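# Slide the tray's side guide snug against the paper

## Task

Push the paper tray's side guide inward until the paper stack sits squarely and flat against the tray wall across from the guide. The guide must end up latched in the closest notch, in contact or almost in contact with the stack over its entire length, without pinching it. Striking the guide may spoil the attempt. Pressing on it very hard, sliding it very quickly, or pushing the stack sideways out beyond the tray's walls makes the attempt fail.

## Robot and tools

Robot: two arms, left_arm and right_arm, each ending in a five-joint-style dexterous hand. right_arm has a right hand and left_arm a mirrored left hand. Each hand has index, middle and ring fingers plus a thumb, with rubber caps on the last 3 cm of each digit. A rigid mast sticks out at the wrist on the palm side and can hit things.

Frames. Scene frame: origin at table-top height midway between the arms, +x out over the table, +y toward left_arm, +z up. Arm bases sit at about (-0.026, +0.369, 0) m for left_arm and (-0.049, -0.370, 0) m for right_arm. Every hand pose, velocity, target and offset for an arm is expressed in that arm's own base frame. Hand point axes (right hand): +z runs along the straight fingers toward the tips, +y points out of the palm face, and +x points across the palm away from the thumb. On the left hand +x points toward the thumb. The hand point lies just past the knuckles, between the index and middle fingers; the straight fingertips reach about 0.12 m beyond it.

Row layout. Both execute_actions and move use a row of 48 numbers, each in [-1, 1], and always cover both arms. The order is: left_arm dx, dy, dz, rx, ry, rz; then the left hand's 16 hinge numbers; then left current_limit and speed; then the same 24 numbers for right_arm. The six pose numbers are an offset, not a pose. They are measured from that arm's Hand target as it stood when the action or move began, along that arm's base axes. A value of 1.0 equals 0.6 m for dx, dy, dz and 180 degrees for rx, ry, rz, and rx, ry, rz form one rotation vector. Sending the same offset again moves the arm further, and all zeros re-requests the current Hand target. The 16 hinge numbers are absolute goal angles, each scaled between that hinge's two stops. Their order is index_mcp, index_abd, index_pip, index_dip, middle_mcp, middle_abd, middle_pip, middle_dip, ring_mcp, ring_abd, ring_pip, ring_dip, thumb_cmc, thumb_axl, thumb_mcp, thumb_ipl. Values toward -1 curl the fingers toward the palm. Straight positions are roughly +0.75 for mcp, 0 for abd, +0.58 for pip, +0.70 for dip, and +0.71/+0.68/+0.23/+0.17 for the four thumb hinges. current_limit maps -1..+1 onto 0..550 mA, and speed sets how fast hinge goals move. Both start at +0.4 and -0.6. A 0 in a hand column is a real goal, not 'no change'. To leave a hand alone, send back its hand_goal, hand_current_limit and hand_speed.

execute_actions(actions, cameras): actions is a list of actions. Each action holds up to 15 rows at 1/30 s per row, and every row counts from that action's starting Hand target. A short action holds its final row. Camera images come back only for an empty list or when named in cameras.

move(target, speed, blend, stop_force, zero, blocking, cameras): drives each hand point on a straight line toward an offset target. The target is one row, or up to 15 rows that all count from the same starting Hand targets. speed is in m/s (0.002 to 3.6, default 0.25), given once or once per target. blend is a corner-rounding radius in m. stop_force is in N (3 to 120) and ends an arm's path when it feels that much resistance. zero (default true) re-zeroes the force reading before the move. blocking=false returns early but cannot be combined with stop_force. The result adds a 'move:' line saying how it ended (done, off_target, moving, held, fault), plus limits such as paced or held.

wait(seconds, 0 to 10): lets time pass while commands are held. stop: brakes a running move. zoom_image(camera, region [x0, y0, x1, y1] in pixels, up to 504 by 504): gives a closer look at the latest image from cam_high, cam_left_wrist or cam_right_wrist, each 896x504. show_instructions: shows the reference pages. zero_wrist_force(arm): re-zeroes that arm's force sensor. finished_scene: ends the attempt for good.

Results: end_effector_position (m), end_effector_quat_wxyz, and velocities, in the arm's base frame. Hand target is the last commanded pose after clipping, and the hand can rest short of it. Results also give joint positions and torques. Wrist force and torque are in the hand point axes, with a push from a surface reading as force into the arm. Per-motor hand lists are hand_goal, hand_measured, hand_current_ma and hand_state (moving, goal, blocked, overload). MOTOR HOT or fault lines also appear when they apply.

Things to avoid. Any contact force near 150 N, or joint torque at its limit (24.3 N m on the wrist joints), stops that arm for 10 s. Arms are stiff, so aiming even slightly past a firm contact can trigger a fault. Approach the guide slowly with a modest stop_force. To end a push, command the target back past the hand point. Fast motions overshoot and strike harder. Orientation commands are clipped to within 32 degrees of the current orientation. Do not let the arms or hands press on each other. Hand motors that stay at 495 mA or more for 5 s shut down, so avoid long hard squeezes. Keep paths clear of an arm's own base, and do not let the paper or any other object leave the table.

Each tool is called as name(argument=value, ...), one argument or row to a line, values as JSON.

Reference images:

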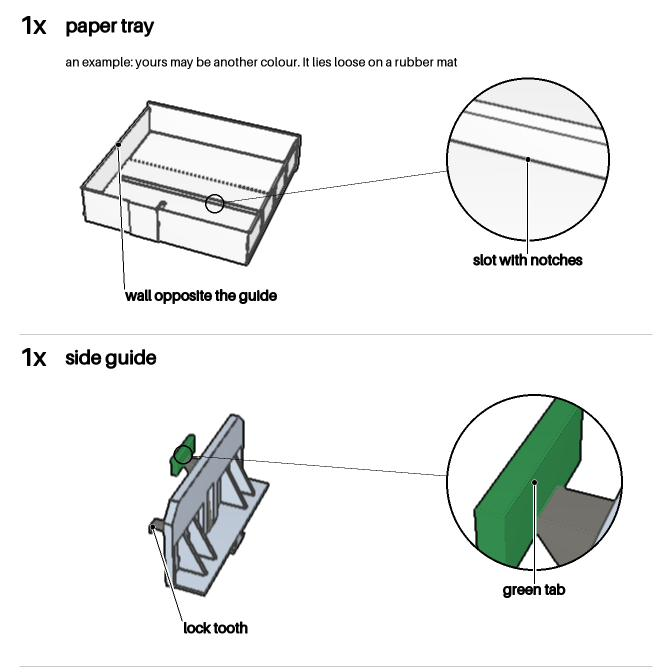

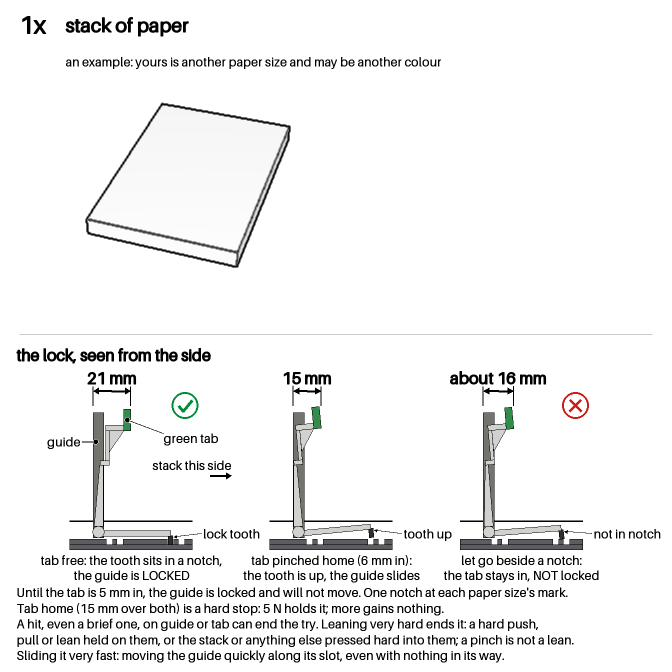

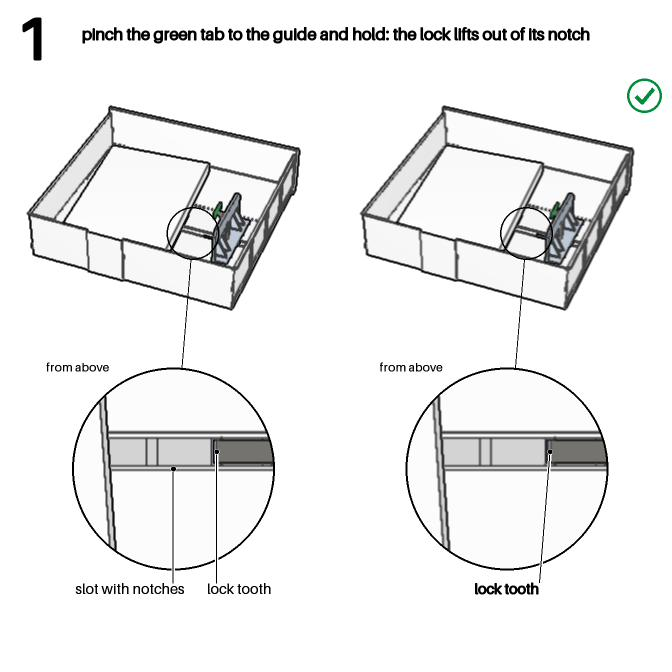

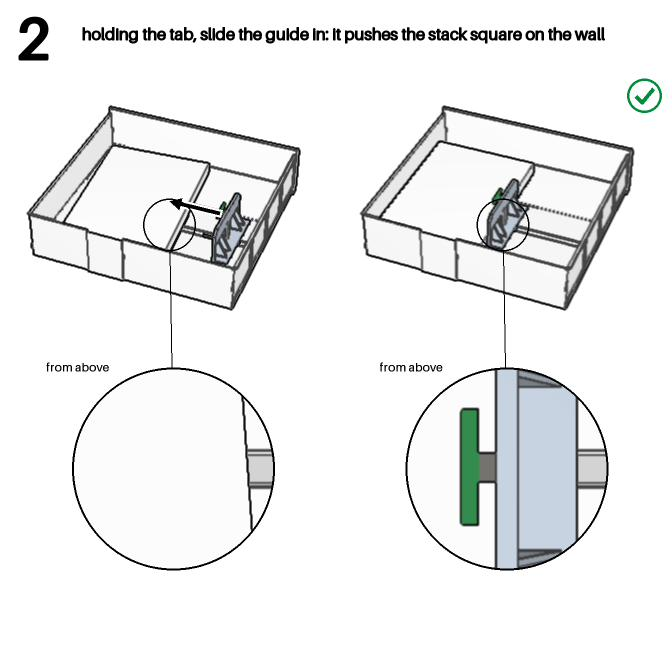

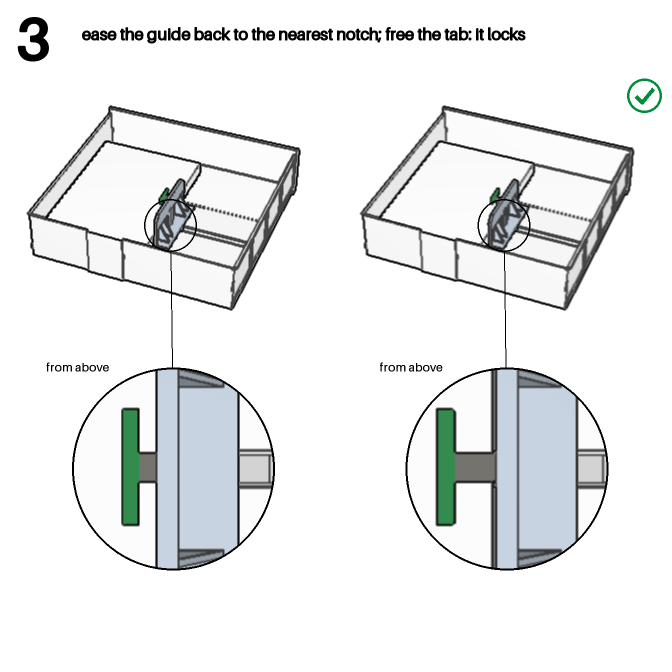

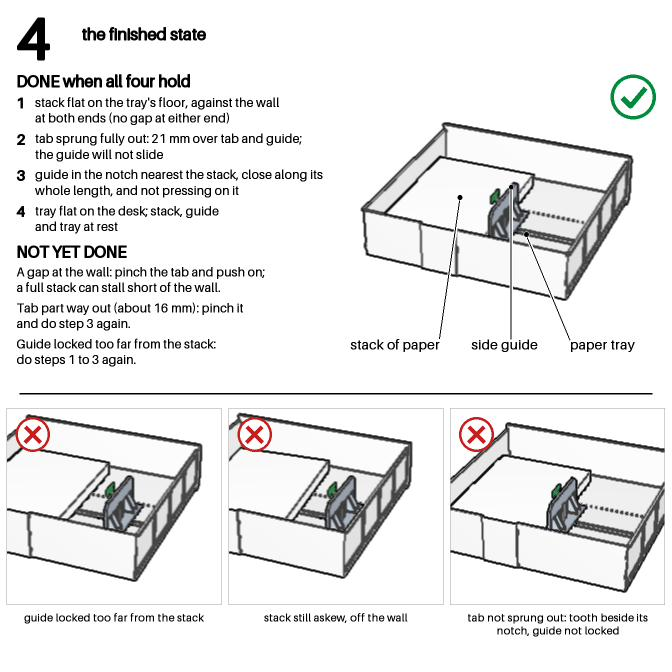

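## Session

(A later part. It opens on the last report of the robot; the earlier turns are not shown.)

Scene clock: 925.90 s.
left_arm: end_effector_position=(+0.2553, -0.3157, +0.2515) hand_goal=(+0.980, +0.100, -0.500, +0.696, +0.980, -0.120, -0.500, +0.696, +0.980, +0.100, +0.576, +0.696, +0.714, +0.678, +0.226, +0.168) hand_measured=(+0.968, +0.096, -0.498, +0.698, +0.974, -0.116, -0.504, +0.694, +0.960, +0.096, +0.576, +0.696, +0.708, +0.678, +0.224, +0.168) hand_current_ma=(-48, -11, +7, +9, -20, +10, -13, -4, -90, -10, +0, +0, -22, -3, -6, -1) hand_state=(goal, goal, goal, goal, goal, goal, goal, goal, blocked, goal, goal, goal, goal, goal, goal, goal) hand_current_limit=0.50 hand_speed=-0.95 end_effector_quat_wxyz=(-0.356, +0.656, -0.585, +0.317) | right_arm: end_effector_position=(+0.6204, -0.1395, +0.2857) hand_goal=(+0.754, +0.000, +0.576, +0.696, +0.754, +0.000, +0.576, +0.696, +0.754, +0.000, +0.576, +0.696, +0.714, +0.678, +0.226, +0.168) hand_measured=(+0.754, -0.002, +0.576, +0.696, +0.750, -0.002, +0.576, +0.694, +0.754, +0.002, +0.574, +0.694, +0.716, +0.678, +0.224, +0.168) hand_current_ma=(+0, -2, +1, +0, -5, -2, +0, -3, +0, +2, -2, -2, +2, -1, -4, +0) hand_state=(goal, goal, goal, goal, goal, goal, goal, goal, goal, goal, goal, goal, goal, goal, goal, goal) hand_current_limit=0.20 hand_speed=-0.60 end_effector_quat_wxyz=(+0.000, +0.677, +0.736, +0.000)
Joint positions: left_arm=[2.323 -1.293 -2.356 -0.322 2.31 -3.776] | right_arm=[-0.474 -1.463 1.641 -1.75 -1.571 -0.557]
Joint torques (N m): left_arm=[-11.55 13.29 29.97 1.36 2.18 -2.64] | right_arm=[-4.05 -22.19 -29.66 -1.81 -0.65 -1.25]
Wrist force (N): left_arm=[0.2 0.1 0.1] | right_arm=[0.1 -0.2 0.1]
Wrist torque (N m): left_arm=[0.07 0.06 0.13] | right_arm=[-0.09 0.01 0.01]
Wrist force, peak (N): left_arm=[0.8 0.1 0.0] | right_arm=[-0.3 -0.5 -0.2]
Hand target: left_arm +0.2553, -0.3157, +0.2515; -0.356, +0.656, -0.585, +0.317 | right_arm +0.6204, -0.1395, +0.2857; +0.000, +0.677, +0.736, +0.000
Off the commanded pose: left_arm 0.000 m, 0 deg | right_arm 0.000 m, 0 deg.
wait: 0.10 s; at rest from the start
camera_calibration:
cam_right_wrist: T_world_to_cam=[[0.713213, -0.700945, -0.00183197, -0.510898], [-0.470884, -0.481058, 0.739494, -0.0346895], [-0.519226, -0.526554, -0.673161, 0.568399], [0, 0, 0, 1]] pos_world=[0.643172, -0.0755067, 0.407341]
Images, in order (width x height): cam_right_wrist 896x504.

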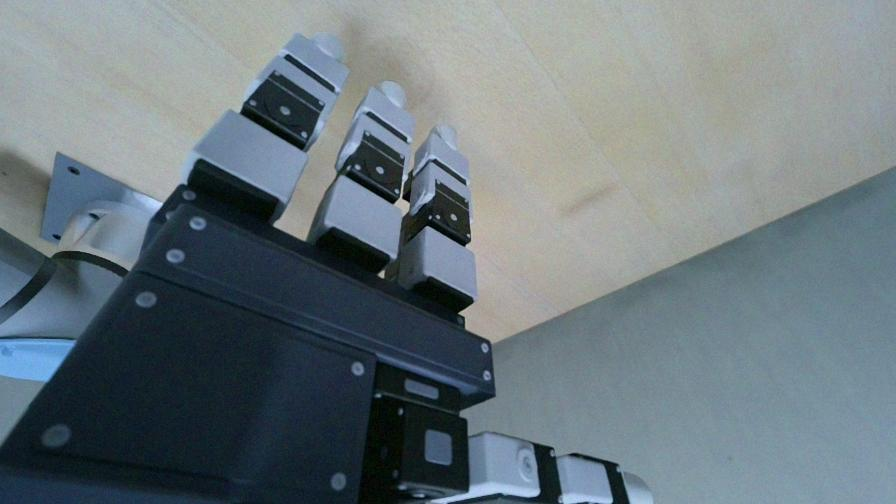

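wait(
  seconds=0.1,
  cameras=["cam_high"],
)

zoom_image(
  camera="cam_high",
  region=[400, 185, 440, 225],
)

zoom_image(
  camera="cam_high",
  region=[370, 255, 410, 295],
)

zoom_image(
  camera="cam_high",
  region=[510, 315, 550, 355],
)

zoom_image(
  camera="cam_high",
  region=[520, 210, 560, 250],
)

zoom_image(
  camera="cam_high",
  region=[470, 215, 510, 255],
)

zoom_image(
  camera="cam_high",
  region=[455, 265, 495, 305],
)

Scene clock: 968.63 s.
left_arm: end_effector_position=(+0.2553, -0.3157, +0.2515) hand_goal=(+0.980, +0.100, -0.500, +0.696, +0.980, -0.120, -0.500, +0.696, +0.980, +0.100, +0.576, +0.696, +0.714, +0.678, +0.226, +0.168) hand_measured=(+0.968, +0.096, -0.498, +0.698, +0.974, -0.116, -0.504, +0.694, +0.960, +0.096, +0.576, +0.696, +0.708, +0.678, +0.224, +0.168) hand_current_ma=(-48, -11, +7, +9, -20, +10, -13, -4, -90, -10, +0, +0, -22, -3, -6, -1) hand_state=(goal, goal, goal, goal, goal, goal, goal, goal, blocked, goal, goal, goal, goal, goal, goal, goal) hand_current_limit=0.50 hand_speed=-0.95 end_effector_quat_wxyz=(-0.356, +0.656, -0.585, +0.317) | right_arm: end_effector_position=(+0.6204, -0.1395, +0.2857) hand_goal=(+0.754, +0.000, +0.576, +0.696, +0.754, +0.000, +0.576, +0.696, +0.754, +0.000, +0.576, +0.696, +0.714, +0.678, +0.226, +0.168) hand_measured=(+0.754, -0.002, +0.576, +0.696, +0.750, -0.002, +0.576, +0.694, +0.754, +0.002, +0.574, +0.694, +0.716, +0.678, +0.224, +0.168) hand_current_ma=(+0, -2, +1, +0, -5, -2, +0, -3, +0, +2, -2, -2, +2, -1, -4, +0) hand_state=(goal, goal, goal, goal, goal, goal, goal, goal, goal, goal, goal, goal, goal, goal, goal, goal) hand_current_limit=0.20 hand_speed=-0.60 end_effector_quat_wxyz=(+0.000, +0.677, +0.736, +0.000)
Joint positions: left_arm=[2.323 -1.293 -2.356 -0.322 2.31 -3.776] | right_arm=[-0.474 -1.463 1.641 -1.75 -1.571 -0.557]
Joint torques (N m): left_arm=[-12.12 13.64 29.5 1.13 2.11 -2.68] | right_arm=[-4.01 -22.05 -30.21 -1.49 -0.36 -0.84]
Wrist force (N): left_arm=[0.4 0.0 0.0] | right_arm=[0.1 -0.3 -0.1]
Wrist torque (N m): left_arm=[0.06 0.03 0.14] | right_arm=[-0.08 0.00 0.01]
Wrist force, peak (N): left_arm=[0.7 0.2 0.0] | right_arm=[-0.2 -0.6 -0.2]
Hand target: left_arm +0.2553, -0.3157, +0.2515; -0.356, +0.656, -0.585, +0.317 | right_arm +0.6204, -0.1395, +0.2857; +0.000, +0.677, +0.736, +0.000
Off the commanded pose: left_arm 0.000 m, 0 deg | right_arm 0.000 m, 0 deg.
wait: 0.10 s; at rest from the start
Images, in order (width x height): cam_high 896x504.

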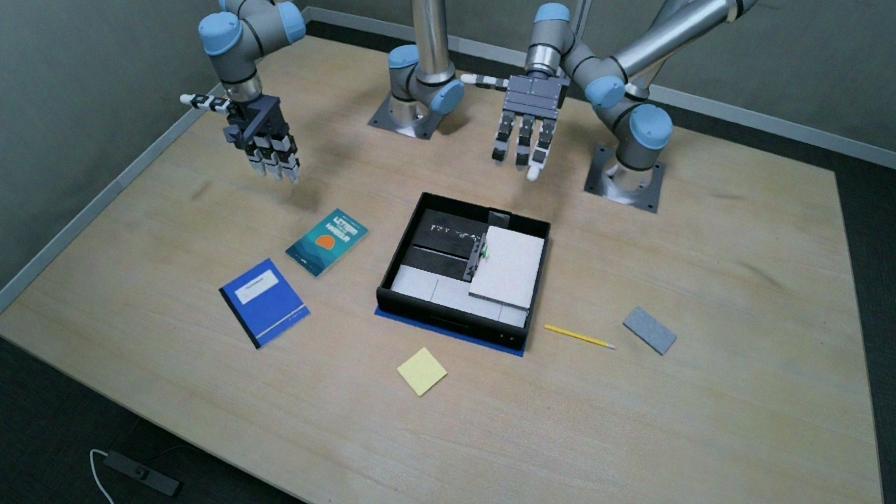

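Scaled by 12.600 from the camera's 896x504 image, which has a finer 1280x720 frame.

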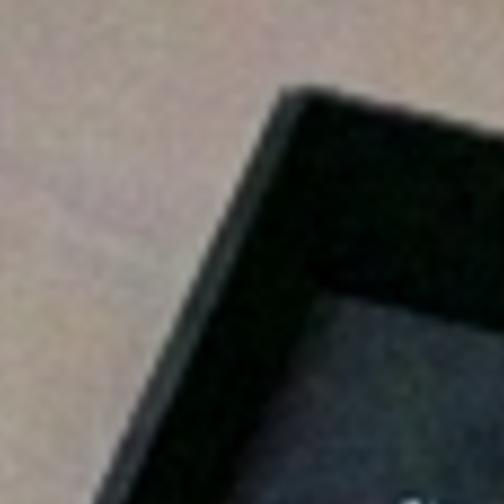

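Scaled by 12.600 from the camera's 896x504 image, which has a finer 1280x720 frame.

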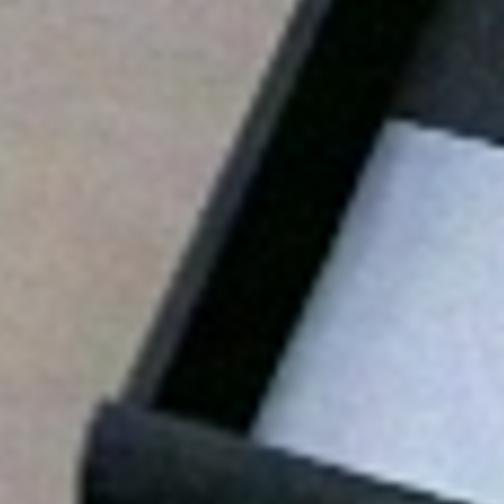

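Scaled by 12.600 from the camera's 896x504 image, which has a finer 1280x720 frame.

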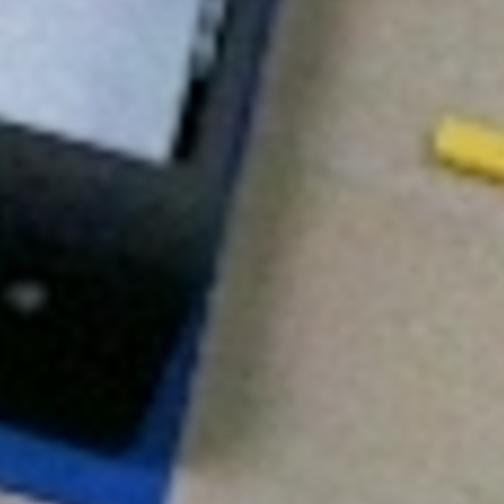

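Scaled by 12.600 from the camera's 896x504 image, which has a finer 1280x720 frame.

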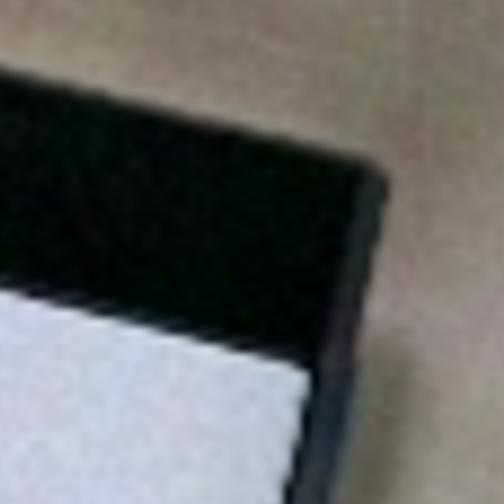

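Scaled by 12.600 from the camera's 896x504 image, which has a finer 1280x720 frame.

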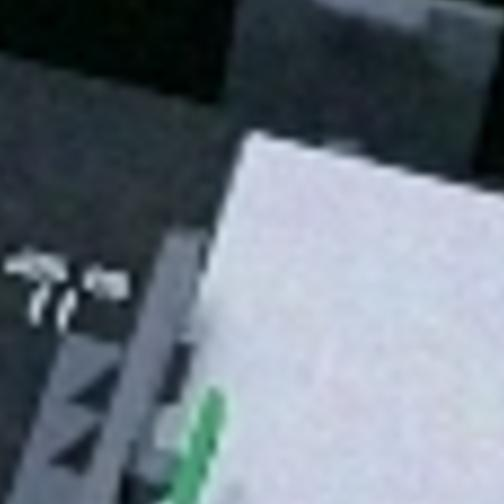

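Scaled by 12.600 from the camera's 896x504 image, which has a finer 1280x720 frame.

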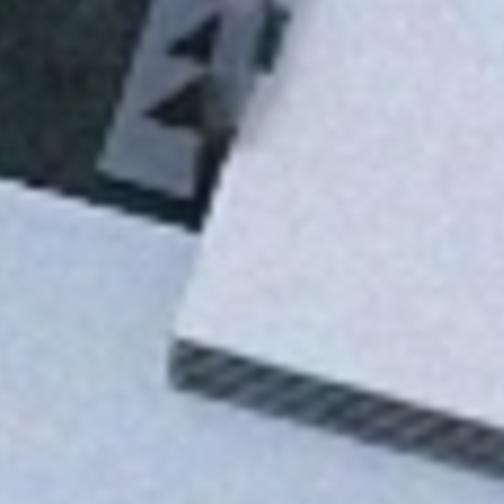

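finished_scene(
)

The scene is finished: the task was done.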